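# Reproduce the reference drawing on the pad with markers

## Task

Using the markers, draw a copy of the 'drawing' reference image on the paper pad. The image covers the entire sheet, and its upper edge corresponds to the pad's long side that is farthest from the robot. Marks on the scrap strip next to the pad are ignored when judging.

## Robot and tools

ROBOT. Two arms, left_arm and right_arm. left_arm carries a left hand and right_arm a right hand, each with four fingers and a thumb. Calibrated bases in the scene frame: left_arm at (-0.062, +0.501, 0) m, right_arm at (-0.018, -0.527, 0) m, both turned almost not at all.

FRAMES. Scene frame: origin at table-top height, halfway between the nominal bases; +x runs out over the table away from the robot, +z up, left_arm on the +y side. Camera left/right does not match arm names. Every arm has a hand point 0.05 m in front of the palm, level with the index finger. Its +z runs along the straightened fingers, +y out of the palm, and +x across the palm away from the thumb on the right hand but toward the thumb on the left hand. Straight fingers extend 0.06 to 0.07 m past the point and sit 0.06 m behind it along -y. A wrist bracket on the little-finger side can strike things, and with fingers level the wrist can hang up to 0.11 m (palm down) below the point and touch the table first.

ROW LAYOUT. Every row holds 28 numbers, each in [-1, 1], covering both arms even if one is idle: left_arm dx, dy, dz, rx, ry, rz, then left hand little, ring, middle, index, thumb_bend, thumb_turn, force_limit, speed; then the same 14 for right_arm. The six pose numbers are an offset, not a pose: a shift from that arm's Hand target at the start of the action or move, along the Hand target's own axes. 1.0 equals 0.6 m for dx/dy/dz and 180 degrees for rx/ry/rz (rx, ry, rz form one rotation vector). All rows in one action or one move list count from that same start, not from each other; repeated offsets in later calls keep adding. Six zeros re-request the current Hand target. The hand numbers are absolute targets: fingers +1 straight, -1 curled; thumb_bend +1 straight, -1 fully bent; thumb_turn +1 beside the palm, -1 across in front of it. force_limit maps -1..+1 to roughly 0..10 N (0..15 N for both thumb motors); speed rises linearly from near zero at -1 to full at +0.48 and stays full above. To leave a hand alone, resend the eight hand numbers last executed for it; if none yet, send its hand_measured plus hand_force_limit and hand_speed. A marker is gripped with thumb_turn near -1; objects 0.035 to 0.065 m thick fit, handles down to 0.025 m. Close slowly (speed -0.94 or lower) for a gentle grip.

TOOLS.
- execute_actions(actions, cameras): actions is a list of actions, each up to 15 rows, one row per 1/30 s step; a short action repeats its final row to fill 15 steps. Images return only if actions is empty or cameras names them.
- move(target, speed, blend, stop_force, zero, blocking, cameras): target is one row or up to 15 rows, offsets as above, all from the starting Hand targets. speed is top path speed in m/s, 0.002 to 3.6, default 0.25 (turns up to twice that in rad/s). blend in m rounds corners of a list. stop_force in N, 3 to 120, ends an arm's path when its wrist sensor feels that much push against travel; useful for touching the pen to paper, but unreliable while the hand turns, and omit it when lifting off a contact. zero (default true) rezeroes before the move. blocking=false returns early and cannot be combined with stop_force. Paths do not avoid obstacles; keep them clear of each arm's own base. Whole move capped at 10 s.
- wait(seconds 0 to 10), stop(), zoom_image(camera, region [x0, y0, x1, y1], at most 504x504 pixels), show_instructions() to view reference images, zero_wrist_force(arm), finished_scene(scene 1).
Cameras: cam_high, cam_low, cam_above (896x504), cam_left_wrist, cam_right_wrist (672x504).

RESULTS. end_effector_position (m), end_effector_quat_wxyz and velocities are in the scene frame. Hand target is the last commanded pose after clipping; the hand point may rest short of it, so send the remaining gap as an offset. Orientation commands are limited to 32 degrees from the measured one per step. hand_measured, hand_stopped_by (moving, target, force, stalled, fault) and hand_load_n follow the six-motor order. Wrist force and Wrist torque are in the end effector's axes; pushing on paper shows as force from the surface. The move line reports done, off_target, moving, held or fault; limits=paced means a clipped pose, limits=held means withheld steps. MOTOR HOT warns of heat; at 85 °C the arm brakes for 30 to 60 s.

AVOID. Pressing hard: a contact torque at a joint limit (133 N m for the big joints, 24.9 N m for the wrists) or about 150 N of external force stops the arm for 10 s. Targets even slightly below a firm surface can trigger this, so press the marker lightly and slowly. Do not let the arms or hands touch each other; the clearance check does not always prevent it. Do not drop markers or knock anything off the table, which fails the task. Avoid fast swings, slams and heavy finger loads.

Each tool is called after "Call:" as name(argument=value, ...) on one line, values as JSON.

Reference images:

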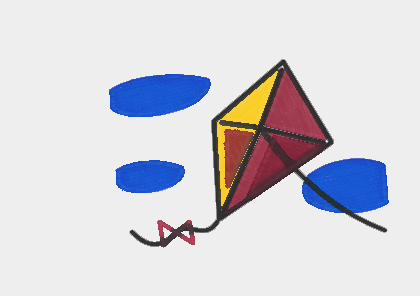

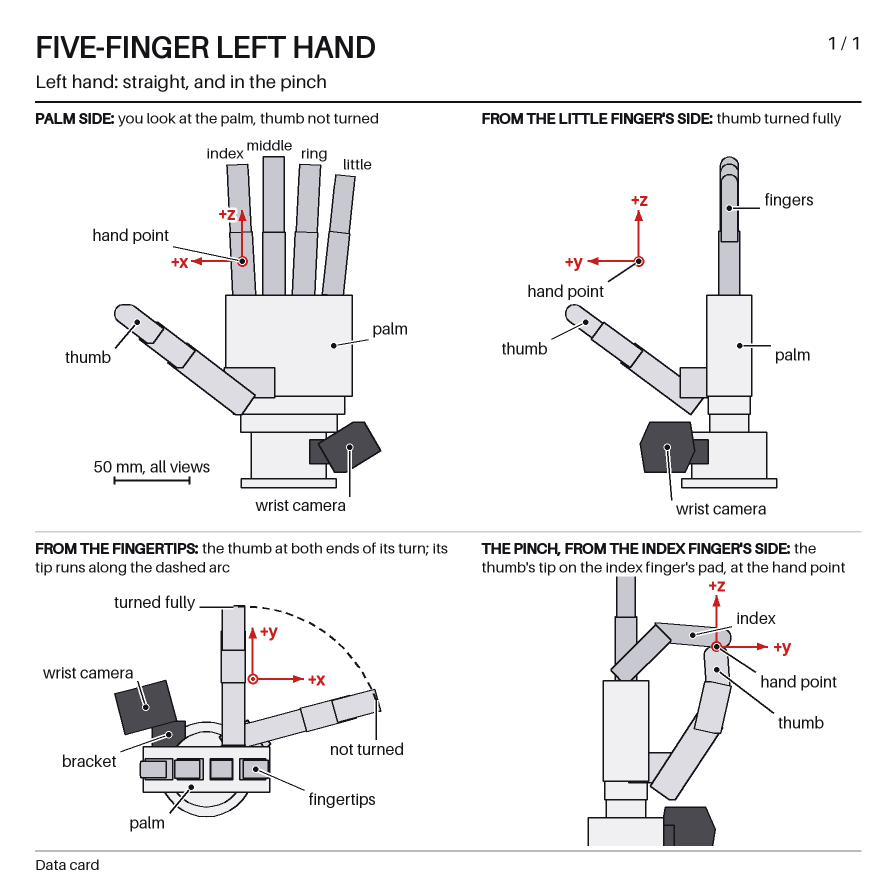

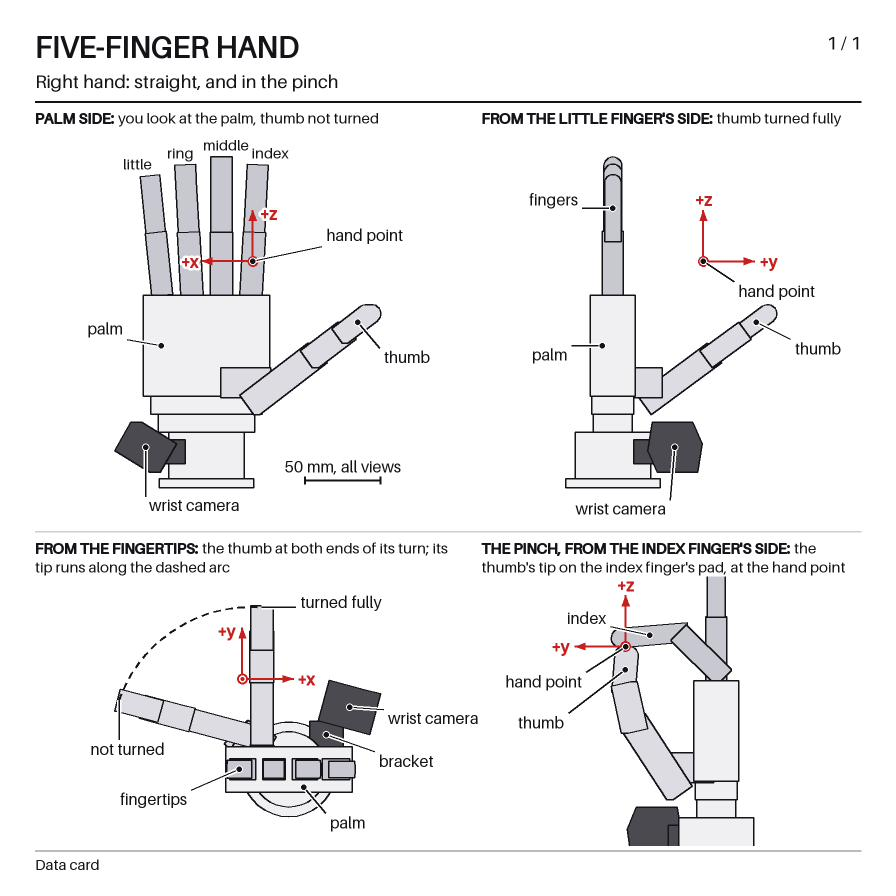

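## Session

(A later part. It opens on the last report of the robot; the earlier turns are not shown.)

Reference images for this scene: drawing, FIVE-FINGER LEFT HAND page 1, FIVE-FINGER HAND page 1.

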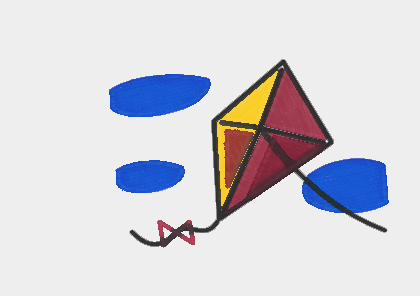

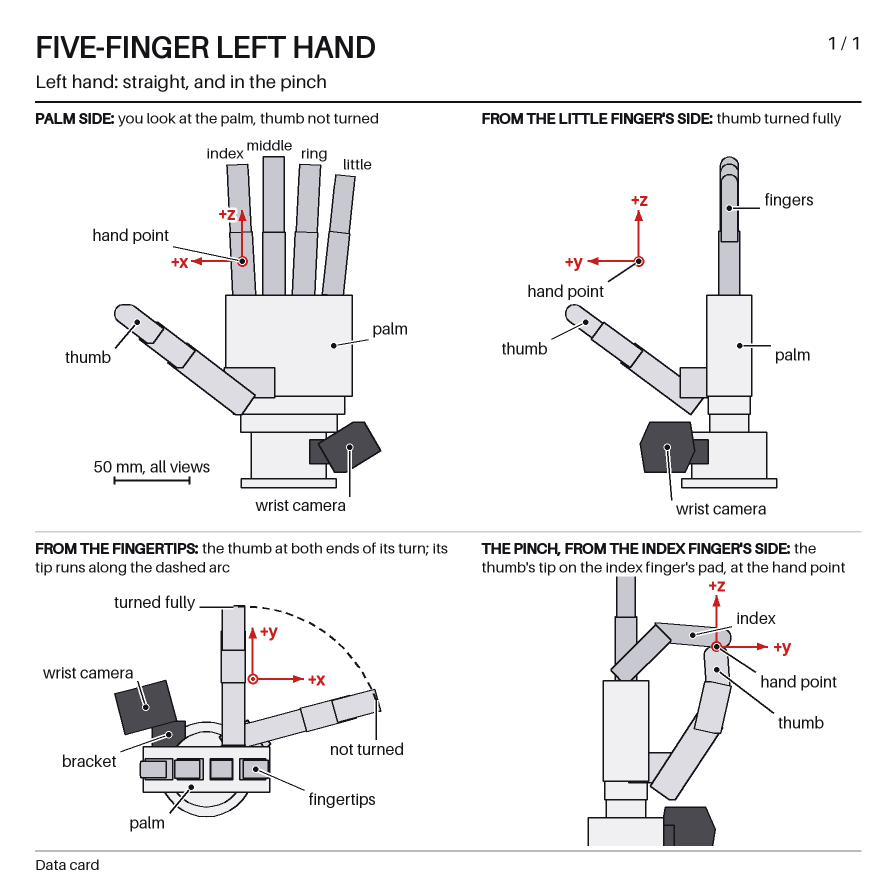

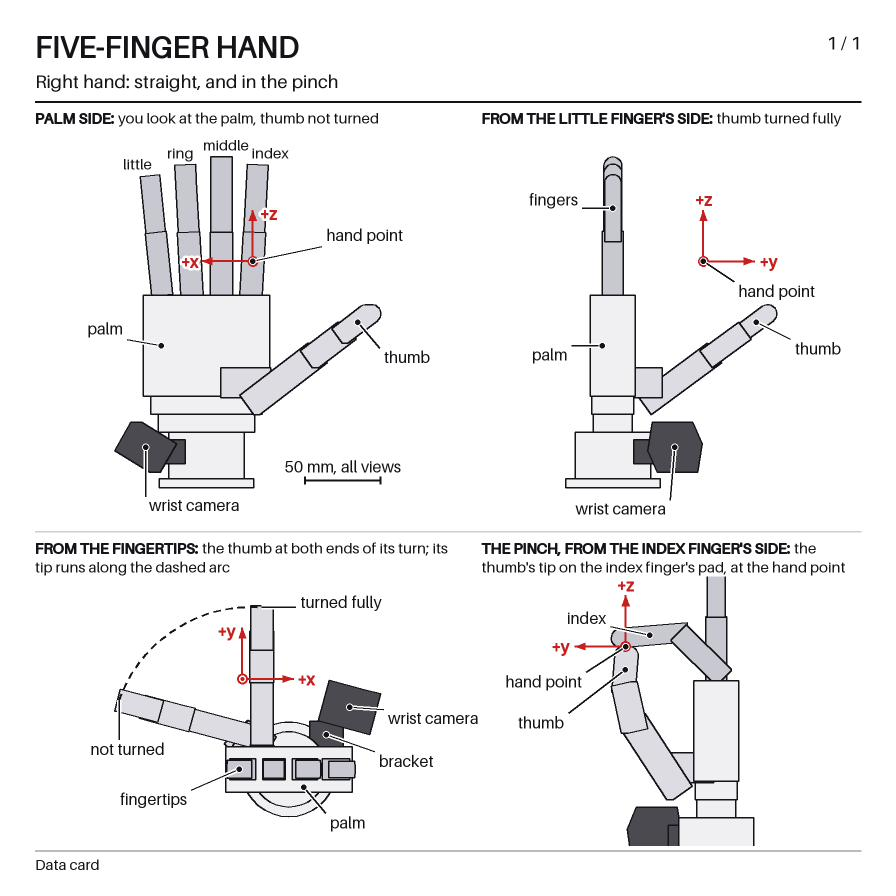

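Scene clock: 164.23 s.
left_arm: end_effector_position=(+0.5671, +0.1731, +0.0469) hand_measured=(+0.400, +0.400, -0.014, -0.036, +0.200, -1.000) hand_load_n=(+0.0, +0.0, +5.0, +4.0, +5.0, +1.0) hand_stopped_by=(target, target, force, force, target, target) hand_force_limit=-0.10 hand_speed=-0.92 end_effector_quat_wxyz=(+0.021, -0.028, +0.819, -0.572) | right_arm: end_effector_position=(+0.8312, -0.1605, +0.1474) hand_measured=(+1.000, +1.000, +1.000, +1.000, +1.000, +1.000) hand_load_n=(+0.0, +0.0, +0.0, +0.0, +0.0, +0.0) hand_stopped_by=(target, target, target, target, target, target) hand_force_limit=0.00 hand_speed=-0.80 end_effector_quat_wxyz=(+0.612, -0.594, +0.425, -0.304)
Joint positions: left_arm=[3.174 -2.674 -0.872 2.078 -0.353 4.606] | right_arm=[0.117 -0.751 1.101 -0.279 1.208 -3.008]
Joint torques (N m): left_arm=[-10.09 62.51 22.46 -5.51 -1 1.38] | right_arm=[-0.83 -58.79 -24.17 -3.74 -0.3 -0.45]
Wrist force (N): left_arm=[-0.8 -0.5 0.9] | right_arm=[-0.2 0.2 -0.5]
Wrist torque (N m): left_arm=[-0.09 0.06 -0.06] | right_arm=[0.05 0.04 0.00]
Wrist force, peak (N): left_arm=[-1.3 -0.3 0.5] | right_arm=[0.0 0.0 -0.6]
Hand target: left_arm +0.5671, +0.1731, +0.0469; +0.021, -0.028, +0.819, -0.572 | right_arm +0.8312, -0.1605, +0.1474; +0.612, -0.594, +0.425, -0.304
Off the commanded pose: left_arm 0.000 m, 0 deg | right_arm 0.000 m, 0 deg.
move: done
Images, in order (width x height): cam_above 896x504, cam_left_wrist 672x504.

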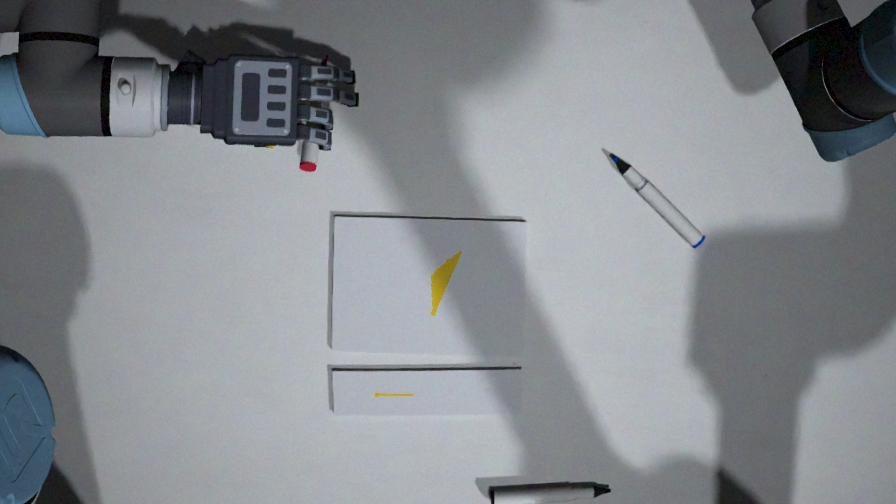

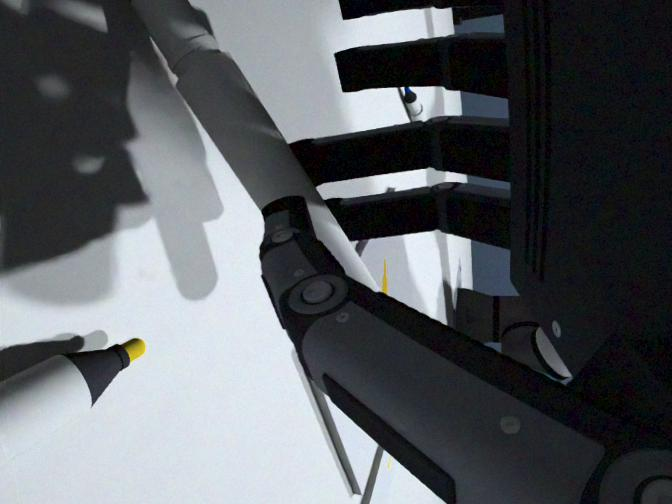

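Call:
execute_actions(actions=[])

Call:
zoom_image(camera="cam_high", region=[430, 130, 550, 240])

Call:
zoom_image(camera="cam_low", region=[280, 230, 440, 370])

Scene clock: 165.17 s.
left_arm: end_effector_position=(+0.5671, +0.1731, +0.0469) hand_measured=(+0.400, +0.400, -0.014, -0.036, +0.200, -1.000) hand_load_n=(+0.0, +0.0, +5.0, +4.0, +5.5, +1.0) hand_stopped_by=(target, target, force, force, target, target) hand_force_limit=-0.10 hand_speed=-0.92 end_effector_quat_wxyz=(+0.021, -0.028, +0.819, -0.572) | right_arm: end_effector_position=(+0.8312, -0.1605, +0.1474) hand_measured=(+1.000, +1.000, +1.000, +1.000, +1.000, +1.000) hand_load_n=(+0.0, +0.0, +0.0, +0.0, +0.0, -0.5) hand_stopped_by=(target, target, target, target, target, target) hand_force_limit=0.00 hand_speed=-0.80 end_effector_quat_wxyz=(+0.612, -0.594, +0.425, -0.304)
Joint positions: left_arm=[3.174 -2.674 -0.872 2.078 -0.353 4.606] | right_arm=[0.117 -0.751 1.101 -0.279 1.208 -3.008]
Joint velocities: within noise
Joint torques (N m): left_arm=[-10.03 62.21 22.14 -5.48 -0.88 1.39] | right_arm=[0.46 -58.71 -24.6 -3.54 -0.38 -0.11]
Motor temperatures (°C): left_arm=[40 33 42 33 33 41] | right_arm=[27 24 39 47 43 44]
Wrist force (N): left_arm=[-0.8 -0.2 0.4] | right_arm=[-0.1 -0.2 -0.3]
Wrist torque (N m): left_arm=[-0.02 0.04 -0.06] | right_arm=[-0.01 0.02 -0.01]
Wrist force, peak (N): left_arm=[-1.2 -0.4 0.3] | right_arm=[0.0 0.0 -0.7]
Hand target: left_arm +0.5671, +0.1731, +0.0469; +0.021, -0.028, +0.819, -0.572 | right_arm +0.8312, -0.1605, +0.1474; +0.612, -0.594, +0.425, -0.304
Off the commanded pose: left_arm 0.000 m, 0 deg | right_arm 0.000 m, 0 deg.

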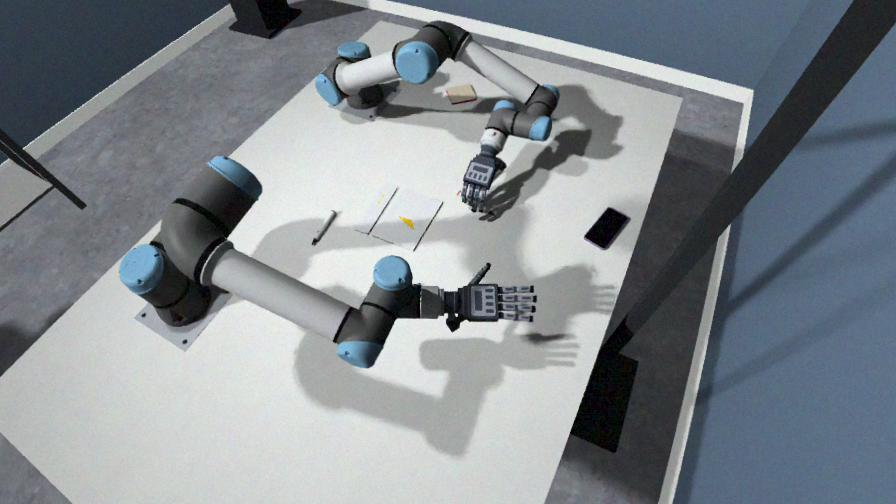

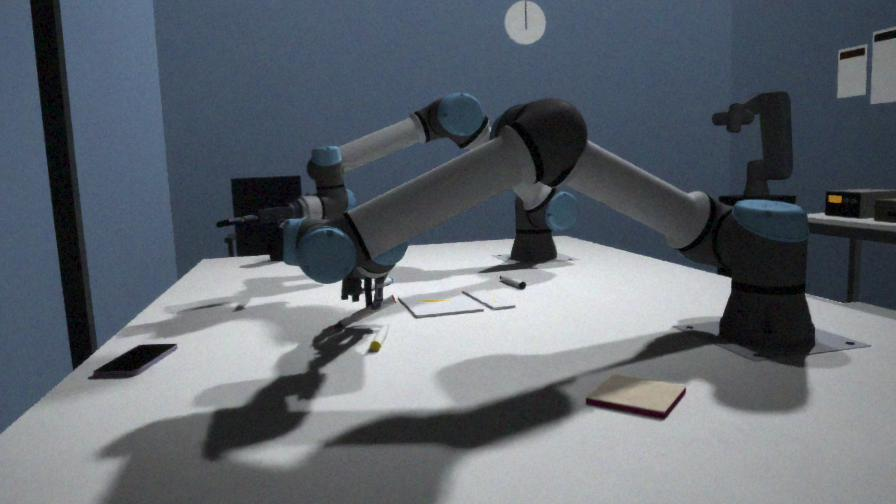

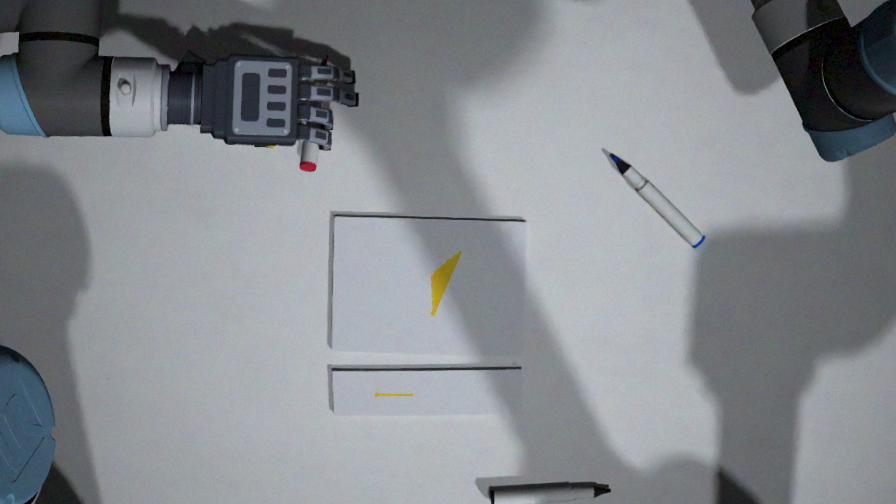

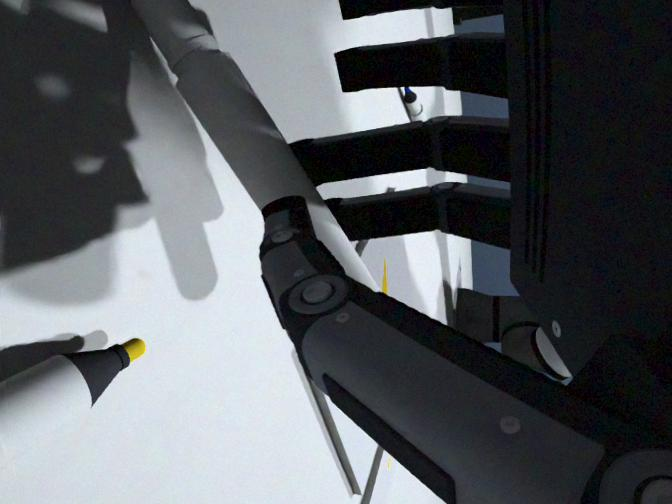

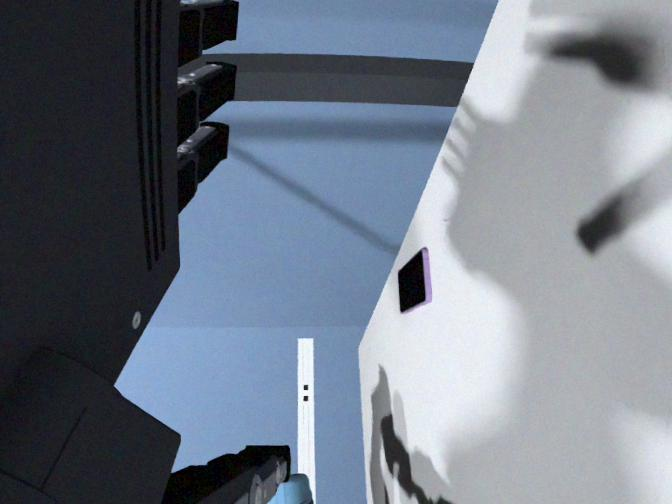

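Scaled by 4.200 from the camera's 896x504 image, which has a finer 1280x720 frame.

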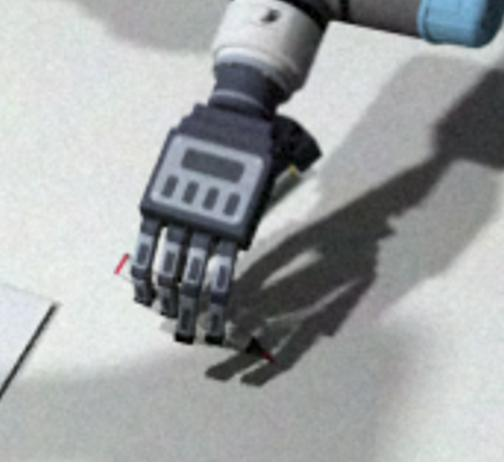

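Scaled by 3.150 from the camera's 896x504 image, which has a finer 1280x720 frame.

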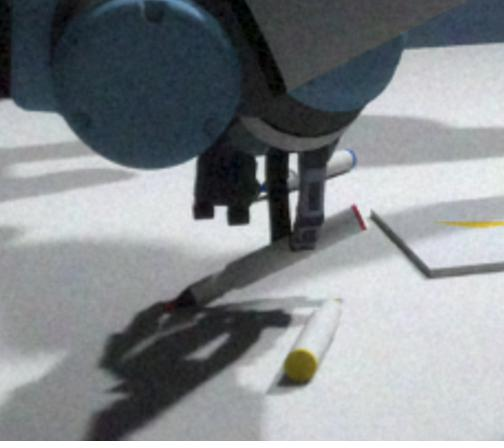

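Call:
move(target=[0,-0.141,-0.0513,0,0,0,0.4,0.4,-0.45,-0.45,0.2,-1,-0.1,-0.92,0.043,-0.3407,-0.6693,-0.0756,0.1594,-0.0176,1,1,1,1,1,1,0,-0.8], speed=0.2, cameras=["cam_high","cam_above","cam_low"])

Call:
zoom_image(camera="cam_low", region=[280, 200, 440, 340])

Scene clock: 170.77 s.
left_arm: end_effector_position=(+0.5669, +0.1729, +0.1370) hand_measured=(+0.400, +0.400, -0.014, -0.036, +0.200, -1.000) hand_load_n=(+0.0, +0.0, +5.5, +3.5, +5.5, +1.0) hand_stopped_by=(target, target, force, force, target, target) hand_force_limit=-0.10 hand_speed=-0.92 end_effector_quat_wxyz=(+0.021, -0.028, +0.819, -0.572) | right_arm: end_effector_position=(+0.5162, -0.3934, +0.3715) hand_measured=(+1.000, +1.000, +1.000, +1.000, +1.000, +1.000) hand_load_n=(+0.0, +0.0, +0.0, +0.0, +0.0, +0.0) hand_stopped_by=(target, target, target, target, target, target) hand_force_limit=0.00 hand_speed=-0.80 end_effector_quat_wxyz=(-0.405, +0.579, -0.579, +0.406)
Joint positions: left_arm=[3.174 -2.581 -0.814 1.928 -0.353 4.605] | right_arm=[-0.104 -1.688 1.63 0.408 1.481 -3.176]
Joint torques (N m): left_arm=[-9.9 62.19 22.52 -5.53 -1.17 1.44] | right_arm=[-7.29 -23.59 -32.06 2.28 -1.57 -2.51]
Wrist force (N): left_arm=[-0.5 -0.6 0.4] | right_arm=[-0.1 0.1 0.4]
Wrist torque (N m): left_arm=[-0.09 0.00 -0.03] | right_arm=[0.03 -0.07 0.06]
Wrist force, peak (N): left_arm=[-0.7 -1.1 0.6] | right_arm=[0.3 -0.2 -1.1]
Hand target: left_arm +0.5669, +0.1729, +0.1370; +0.021, -0.028, +0.819, -0.572 | right_arm +0.5162, -0.3934, +0.3715; -0.405, +0.579, -0.579, +0.406
Off the commanded pose: left_arm 0.000 m, 0 deg | right_arm 0.000 m, 0 deg.
move: done
Images, in order (width x height): cam_high 896x504, cam_low 896x504, cam_above 896x504.

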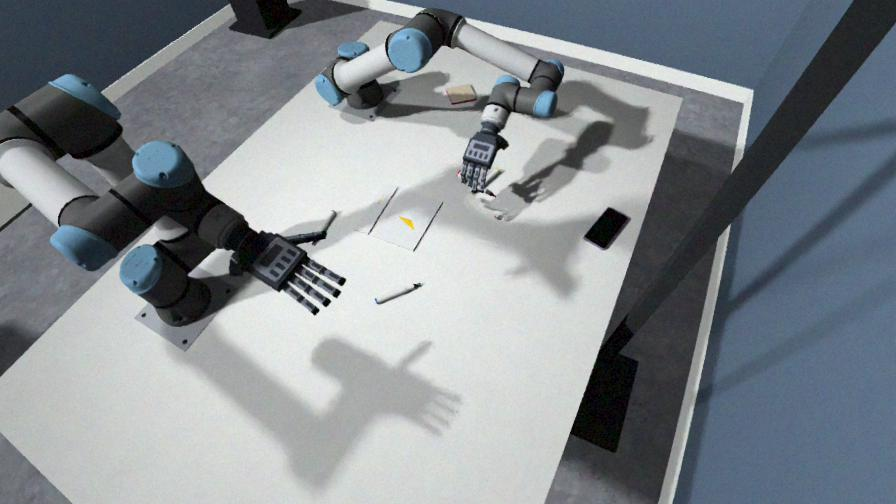

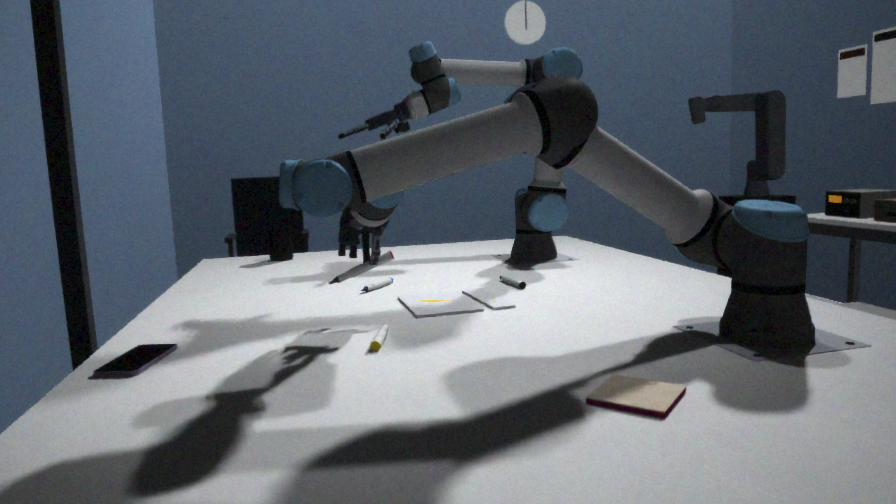

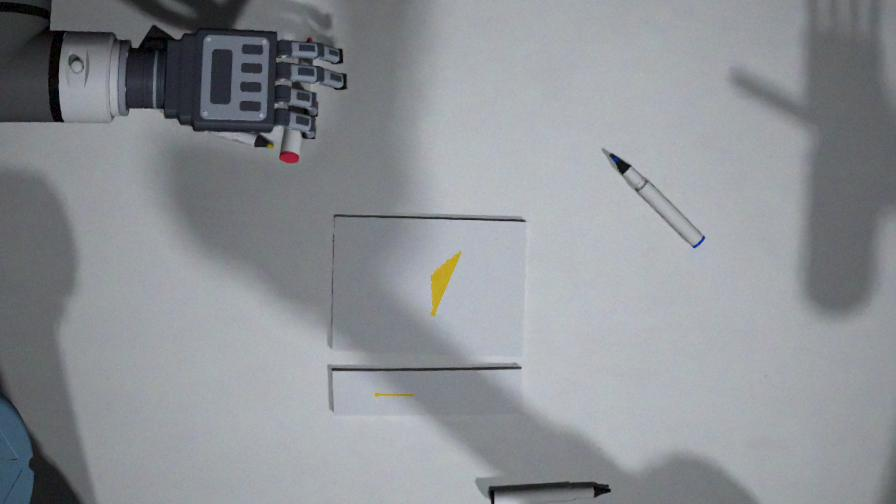

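Scaled by 3.150 from the camera's 896x504 image, which has a finer 1280x720 frame.

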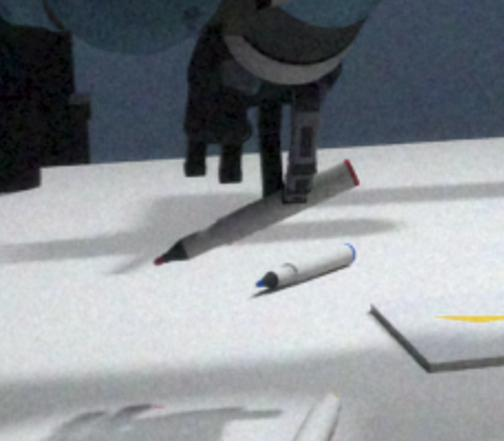

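Call:
move(target=[-0.0295,-0.0643,0.3573,-0.0768,-0.4366,-0.0708,0.4,0.4,-0.45,-0.45,0.2,-1,-0.1,-0.92,0,0,0,0,0,0,1,1,1,1,1,1,0,-0.8], speed=0.15, cameras=["cam_high","cam_above","cam_low","cam_left_wrist"])

Call:
zoom_image(camera="cam_above", region=[340, 20, 560, 240])

Call:
zoom_image(camera="cam_high", region=[400, 130, 560, 270])

Scene clock: 176.77 s.
left_arm: end_effector_position=(+0.5997, -0.0399, +0.0996) hand_measured=(+0.400, +0.400, -0.014, -0.036, +0.200, -1.000) hand_load_n=(+0.0, +0.0, +5.0, +3.5, +5.5, +1.0) hand_stopped_by=(target, target, force, force, target, target) hand_force_limit=-0.10 hand_speed=-0.92 end_effector_quat_wxyz=(+0.471, -0.468, +0.671, -0.330) | right_arm: end_effector_position=(+0.5162, -0.3934, +0.3715) hand_measured=(+1.000, +1.000, +1.000, +1.000, +1.000, +1.000) hand_load_n=(+0.0, -0.5, +0.0, +0.0, +0.0, +0.0) hand_stopped_by=(target, target, target, target, target, target) hand_force_limit=0.00 hand_speed=-0.80 end_effector_quat_wxyz=(-0.405, +0.579, -0.579, +0.406)
Joint positions: left_arm=[2.464 -2.502 -0.839 2.909 -2.199 3.227] | right_arm=[-0.104 -1.688 1.63 0.408 1.481 -3.176]
Joint torques (N m): left_arm=[-10.24 44.89 25.37 -2.77 -3.23 -1.31] | right_arm=[-7.1 -23.86 -32.56 2.03 -1.64 -2.49]
Wrist force (N): left_arm=[-0.4 -0.5 0.8] | right_arm=[-0.1 0.0 0.1]
Wrist torque (N m): left_arm=[-0.11 -0.01 -0.01] | right_arm=[0.04 -0.06 0.05]
Wrist force, peak (N): left_arm=[-1.0 -0.9 0.8] | right_arm=[-0.3 0.2 0.3]
Hand target: left_arm +0.5998, -0.0399, +0.0995; +0.471, -0.468, +0.671, -0.330 | right_arm +0.5162, -0.3934, +0.3715; -0.405, +0.579, -0.579, +0.406
Off the commanded pose: left_arm 0.000 m, 0 deg | right_arm 0.000 m, 0 deg.
move: done
Images, in order (width x height): cam_high 896x504, cam_low 896x504, cam_above 896x504, cam_left_wrist 672x504.

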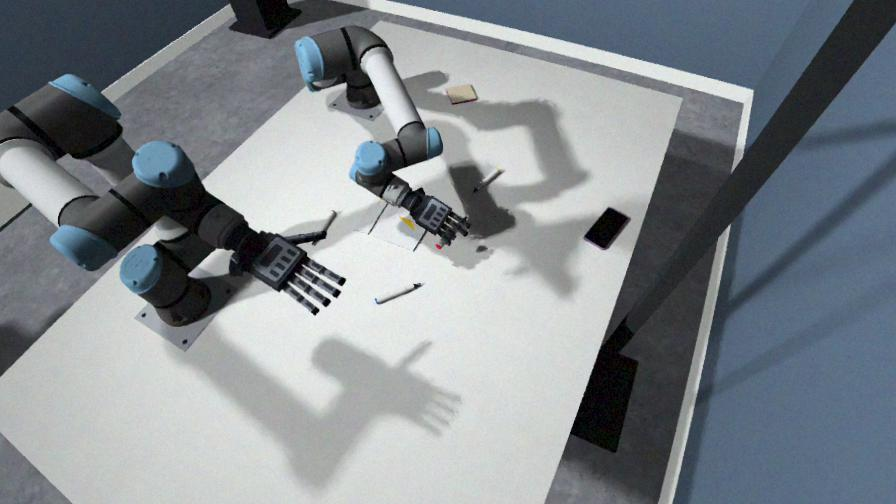

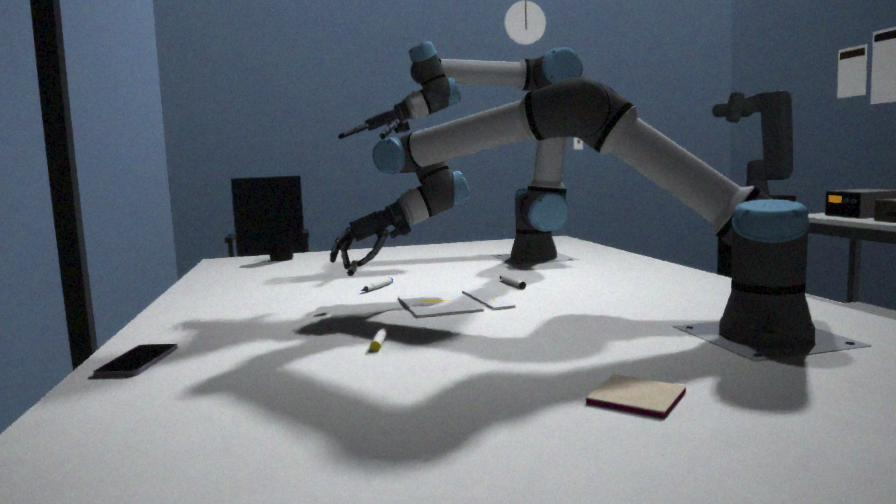

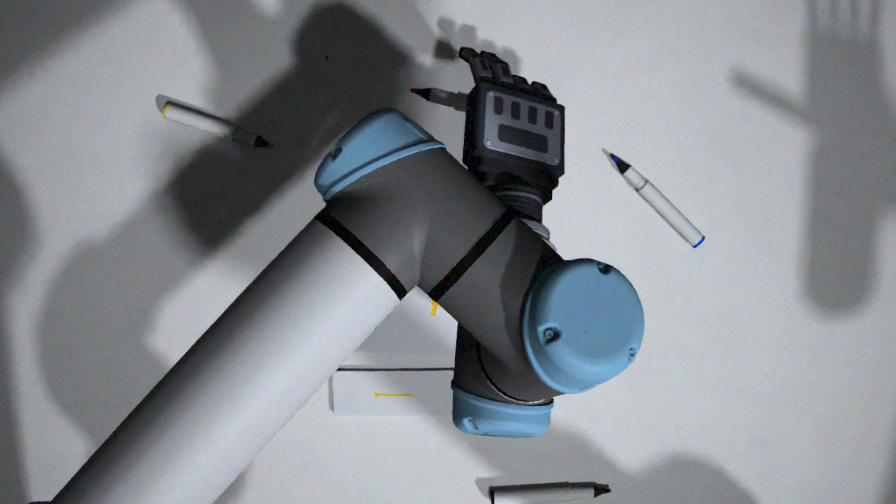

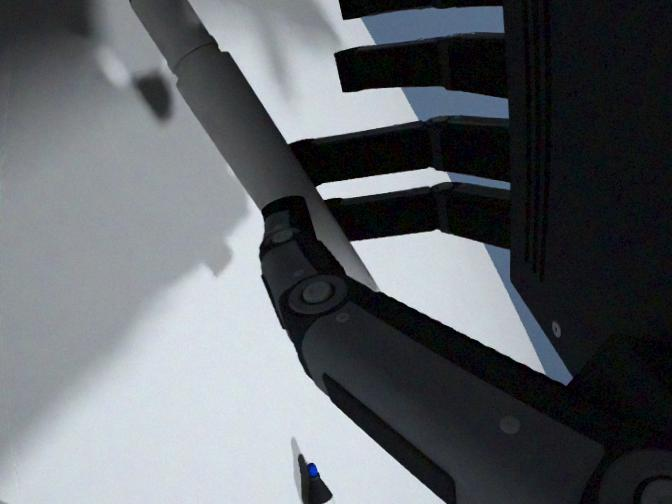

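Scaled by 2.291 from the camera's 896x504 image, which has a finer 1280x720 frame.

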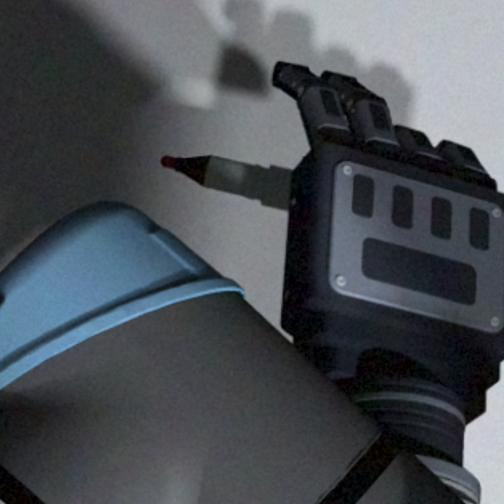

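Scaled by 3.150 from the camera's 896x504 image, which has a finer 1280x720 frame.

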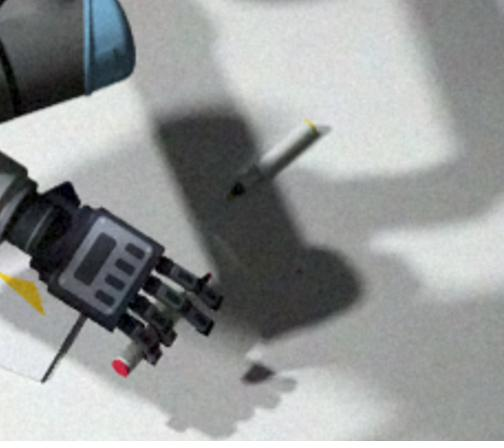

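Call:
zoom_image(camera="cam_low", region=[300, 200, 440, 300])

Scaled by 3.600 from the camera's 896x504 image, which has a finer 1280x720 frame.

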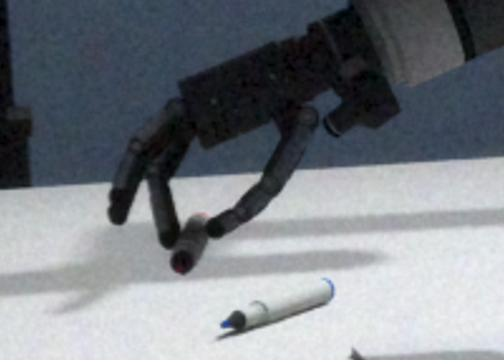

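Call:
move(target=[0.04,0.1099,0.04254,0,0,0,0.4,0.4,-0.45,-0.45,0.2,-1,-0.1,-0.92,0,0,0,0,0,0,1,1,1,1,1,1,0,-0.8], speed=0.1, cameras=["cam_low","cam_above"])

Call:
zoom_image(camera="cam_low", region=[310, 250, 410, 320])

Scene clock: 178.93 s.
left_arm: end_effector_position=(+0.5999, -0.0398, +0.0250) hand_measured=(+0.400, +0.400, -0.014, -0.036, +0.200, -1.000) hand_load_n=(+0.0, -0.5, +5.0, +4.0, +5.5, +1.0) hand_stopped_by=(target, target, force, force, target, target) hand_force_limit=-0.10 hand_speed=-0.92 end_effector_quat_wxyz=(+0.471, -0.468, +0.671, -0.330) | right_arm: end_effector_position=(+0.5162, -0.3934, +0.3715) hand_measured=(+1.000, +1.000, +1.000, +1.000, +1.000, +1.000) hand_load_n=(+0.0, +0.0, -0.5, +0.0, +0.0, -0.5) hand_stopped_by=(target, target, target, target, target, target) hand_force_limit=0.00 hand_speed=-0.80 end_effector_quat_wxyz=(-0.405, +0.579, -0.579, +0.406)
Joint positions: left_arm=[2.464 -2.563 -0.919 3.05 -2.199 3.227] | right_arm=[-0.104 -1.688 1.63 0.408 1.481 -3.176]
Joint torques (N m): left_arm=[10.78 46.28 10.51 3.03 1.75 1.48] | right_arm=[-7.37 -24.52 -32.96 2.08 -1.55 -2.37]
Wrist force (N): left_arm=[-0.3 -0.6 0.9] | right_arm=[-0.2 0.3 0.1]
Wrist torque (N m): left_arm=[-0.11 -0.02 -0.06] | right_arm=[0.08 -0.04 0.06]
Wrist force, peak (N): left_arm=[-0.9 -1.5 0.2] | right_arm=[-0.6 0.0 0.2]
Hand target: left_arm +0.5999, -0.0398, +0.0249; +0.471, -0.468, +0.671, -0.330 | right_arm +0.5162, -0.3934, +0.3715; -0.405, +0.579, -0.579, +0.406
Off the commanded pose: left_arm 0.000 m, 0 deg | right_arm 0.000 m, 0 deg.
move: done
Images, in order (width x height): cam_low 896x504, cam_above 896x504.

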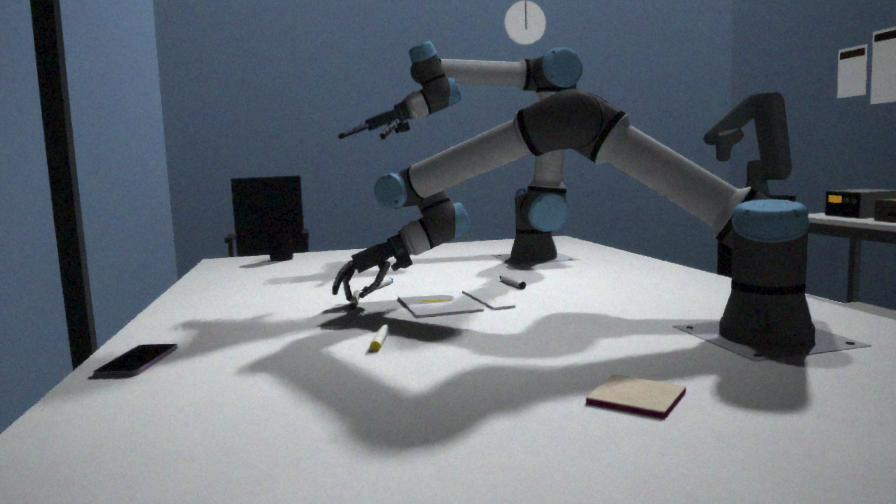

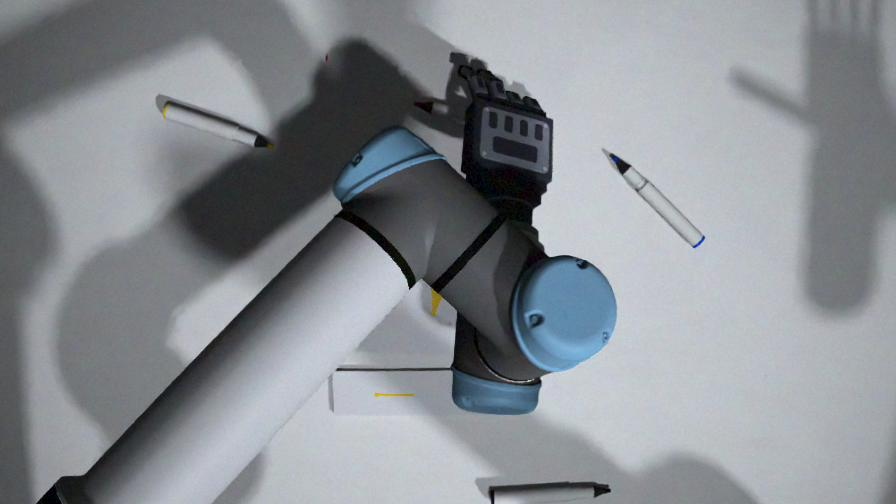

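Scaled by 5.040 from the camera's 896x504 image, which has a finer 1280x720 frame.

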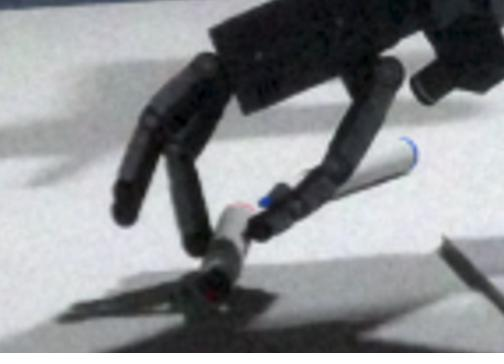

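Call:
move(target=[0.00214,0.00589,0.00228,0,0,0,0.4,0.4,-0.45,-0.45,0.2,-1,-0.1,-0.92,0,0,0,0,0,0,1,1,1,1,1,1,0,-0.8], speed=0.02, cameras=[])

Call:
move(target=[0.00107,0.00295,0.00114,0,0,0,0.4,0.4,-0.45,-0.45,0.2,-1,-0.1,-0.92,0,0,0,0,0,0,1,1,1,1,1,1,0,-0.8], speed=0.02, cameras=["cam_low"])

Call:
zoom_image(camera="cam_low", region=[320, 260, 400, 320])

Scene clock: 187.17 s.
left_arm: end_effector_position=(+0.6000, -0.0398, +0.0210) hand_measured=(+0.400, +0.400, -0.014, -0.036, +0.200, -1.000) hand_load_n=(+0.0, +0.0, +5.5, +4.0, +5.5, +1.0) hand_stopped_by=(target, target, force, force, target, target) hand_force_limit=-0.10 hand_speed=-0.92 end_effector_quat_wxyz=(+0.471, -0.468, +0.671, -0.330) | right_arm: end_effector_position=(+0.5162, -0.3934, +0.3715) hand_measured=(+1.000, +1.000, +1.000, +1.000, +1.000, +1.000) hand_load_n=(+0.0, +0.0, -0.5, +0.0, +0.0, +0.0) hand_stopped_by=(target, target, target, target, target, target) hand_force_limit=0.00 hand_speed=-0.80 end_effector_quat_wxyz=(-0.405, +0.579, -0.579, +0.406)
Joint positions: left_arm=[2.464 -2.567 -0.922 3.057 -2.199 3.227] | right_arm=[-0.104 -1.688 1.63 0.408 1.481 -3.176]
Joint torques (N m): left_arm=[10.92 46.93 10.61 3.26 1.79 1.44] | right_arm=[-8.85 -23.95 -32.12 1.95 -1.54 -2.42]
Wrist force (N): left_arm=[-0.7 -0.4 0.7] | right_arm=[-0.2 0.2 0.2]
Wrist torque (N m): left_arm=[-0.08 0.03 -0.07] | right_arm=[0.06 -0.04 0.05]
Wrist force, peak (N): left_arm=[-0.9 -0.5 1.0] | right_arm=[-0.1 0.3 0.4]
Hand target: left_arm +0.6000, -0.0398, +0.0209; +0.471, -0.468, +0.671, -0.330 | right_arm +0.5162, -0.3934, +0.3715; -0.405, +0.579, -0.579, +0.406
Off the commanded pose: left_arm 0.000 m, 0 deg | right_arm 0.000 m, 0 deg.
move: done
No camera images: "cameras" was empty.

Scene clock: 187.87 s.
left_arm: end_effector_position=(+0.6000, -0.0398, +0.0189) hand_measured=(+0.400, +0.400, -0.014, -0.036, +0.200, -1.000) hand_load_n=(+0.0, +0.0, +5.5, +4.0, +5.5, +1.0) hand_stopped_by=(target, target, force, force, target, target) hand_force_limit=-0.10 hand_speed=-0.92 end_effector_quat_wxyz=(+0.471, -0.468, +0.671, -0.330) | right_arm: end_effector_position=(+0.5162, -0.3934, +0.3715) hand_measured=(+1.000, +1.000, +1.000, +1.000, +1.000, +1.000) hand_load_n=(+0.0, +0.0, +0.0, +0.0, +0.0, +0.0) hand_stopped_by=(target, target, target, target, target, target) hand_force_limit=0.00 hand_speed=-0.80 end_effector_quat_wxyz=(-0.405, +0.579, -0.579, +0.406)
Joint positions: left_arm=[2.464 -2.57 -0.924 3.06 -2.199 3.227] | right_arm=[-0.104 -1.688 1.63 0.408 1.481 -3.176]
Joint torques (N m): left_arm=[11.46 45.51 11.12 2.87 1.83 1.35] | right_arm=[-7.04 -23.81 -31.65 2.12 -1.37 -2.34]
Wrist force (N): left_arm=[-0.5 -0.5 0.7] | right_arm=[-0.1 0.1 0.1]
Wrist torque (N m): left_arm=[-0.08 0.00 -0.07] | right_arm=[0.05 -0.05 0.05]
Wrist force, peak (N): left_arm=[-0.7 -0.5 0.8] | right_arm=[-0.2 0.0 0.4]
Hand target: left_arm +0.6000, -0.0398, +0.0189; +0.471, -0.468, +0.671, -0.330 | right_arm +0.5162, -0.3934, +0.3715; -0.405, +0.579, -0.579, +0.406
Off the commanded pose: left_arm 0.000 m, 0 deg | right_arm 0.000 m, 0 deg.
move: done
Images, in order (width x height): cam_low 896x504.

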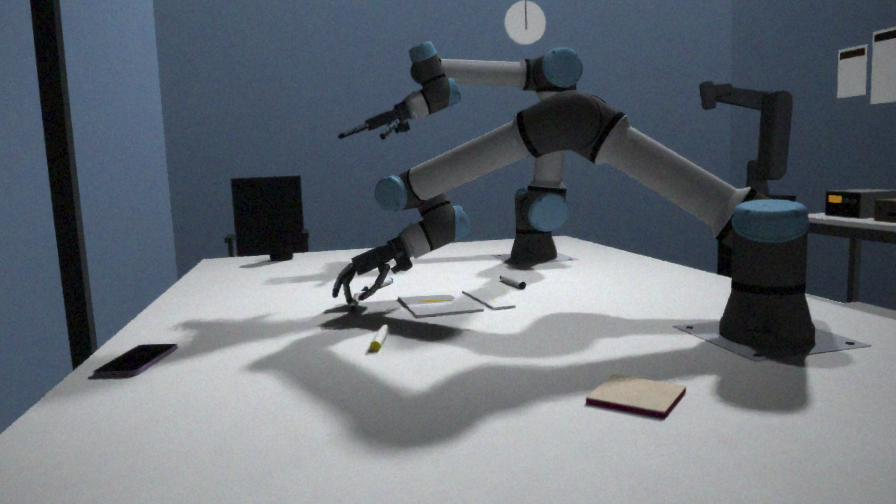

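Scaled by 6.300 from the camera's 896x504 image, which has a finer 1280x720 frame.

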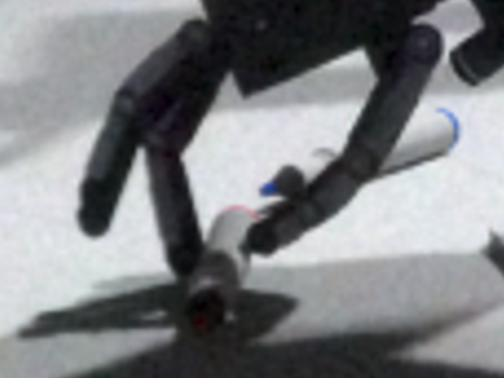

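Call:
move(target=[0.00037,0.00103,0.0004,0,0,0,0.4,0.4,-0.45,-0.45,0.2,-1,-0.1,-0.92,0,0,0,0,0,0,1,1,1,1,1,1,0,-0.8], speed=0.02, cameras=[])

Call:
move(target=[0.00027,0.00074,0.00029,0,0,0,0.4,0.4,-0.45,-0.45,0.2,-1,-0.1,-0.92,0,0,0,0,0,0,1,1,1,1,1,1,0,-0.8], speed=0.02, cameras=[])

Scene clock: 188.90 s.
left_arm: end_effector_position=(+0.6000, -0.0398, +0.0182) hand_measured=(+0.400, +0.400, -0.014, -0.036, +0.200, -1.000) hand_load_n=(+0.0, +0.0, +5.5, +4.0, +5.0, +1.0) hand_stopped_by=(target, target, force, force, target, target) hand_force_limit=-0.10 hand_speed=-0.92 end_effector_quat_wxyz=(+0.471, -0.468, +0.671, -0.330) | right_arm: end_effector_position=(+0.5162, -0.3934, +0.3715) hand_measured=(+1.000, +1.000, +1.000, +1.000, +1.000, +1.000) hand_load_n=(+0.0, +0.0, +0.0, +0.0, +0.0, +0.0) hand_stopped_by=(target, target, target, target, target, target) hand_force_limit=0.00 hand_speed=-0.80 end_effector_quat_wxyz=(-0.405, +0.579, -0.579, +0.406)
Joint positions: left_arm=[2.464 -2.57 -0.924 3.062 -2.199 3.227] | right_arm=[-0.104 -1.688 1.63 0.408 1.481 -3.176]
Joint torques (N m): left_arm=[11.04 44.76 10.49 2.77 1.76 1.19] | right_arm=[-7.65 -23.49 -32.12 1.97 -1.39 -2.31]
Wrist force (N): left_arm=[-0.6 -1.2 0.3] | right_arm=[-0.2 0.1 0.1]
Wrist torque (N m): left_arm=[-0.08 0.00 -0.04] | right_arm=[0.05 -0.03 0.05]
Wrist force, peak (N): left_arm=[-0.5 -1.3 0.7] | right_arm=[-0.4 0.1 0.0]
Hand target: left_arm +0.6000, -0.0398, +0.0182; +0.471, -0.468, +0.671, -0.330 | right_arm +0.5162, -0.3934, +0.3715; -0.405, +0.579, -0.579, +0.406
Off the commanded pose: left_arm 0.000 m, 0 deg | right_arm 0.000 m, 0 deg.
move: done
No camera images: "cameras" was empty.

Scene clock: 189.60 s.
left_arm: end_effector_position=(+0.6000, -0.0398, +0.0177) hand_measured=(+0.400, +0.400, -0.014, -0.036, +0.200, -1.000) hand_load_n=(+0.0, -0.5, +5.5, +3.5, +5.0, +1.0) hand_stopped_by=(target, target, force, force, target, target) hand_force_limit=-0.10 hand_speed=-0.92 end_effector_quat_wxyz=(+0.471, -0.468, +0.671, -0.330) | right_arm: end_effector_position=(+0.5162, -0.3934, +0.3715) hand_measured=(+1.000, +1.000, +1.000, +1.000, +1.000, +1.000) hand_load_n=(+0.0, +0.0, +0.0, +0.0, +0.0, +0.0) hand_stopped_by=(target, target, target, target, target, target) hand_force_limit=0.00 hand_speed=-0.80 end_effector_quat_wxyz=(-0.405, +0.579, -0.579, +0.406)
Joint positions: left_arm=[2.464 -2.571 -0.925 3.063 -2.199 3.227] | right_arm=[-0.104 -1.688 1.63 0.408 1.481 -3.176]
Joint torques (N m): left_arm=[11.27 45.02 9.93 2.82 1.79 1.4] | right_arm=[-7.88 -24.28 -32.65 2.04 -1.61 -2.44]
Wrist force (N): left_arm=[-0.6 -1.3 0.4] | right_arm=[-0.3 0.1 0.1]
Wrist torque (N m): left_arm=[-0.06 0.01 -0.02] | right_arm=[0.04 -0.02 0.05]
Wrist force, peak (N): left_arm=[-0.4 -1.7 0.5] | right_arm=[-0.4 0.2 0.3]
Hand target: left_arm +0.6000, -0.0398, +0.0177; +0.471, -0.468, +0.671, -0.330 | right_arm +0.5162, -0.3934, +0.3715; -0.405, +0.579, -0.579, +0.406
Off the commanded pose: left_arm 0.000 m, 0 deg | right_arm 0.000 m, 0 deg.
move: done
No camera images: "cameras" was empty.


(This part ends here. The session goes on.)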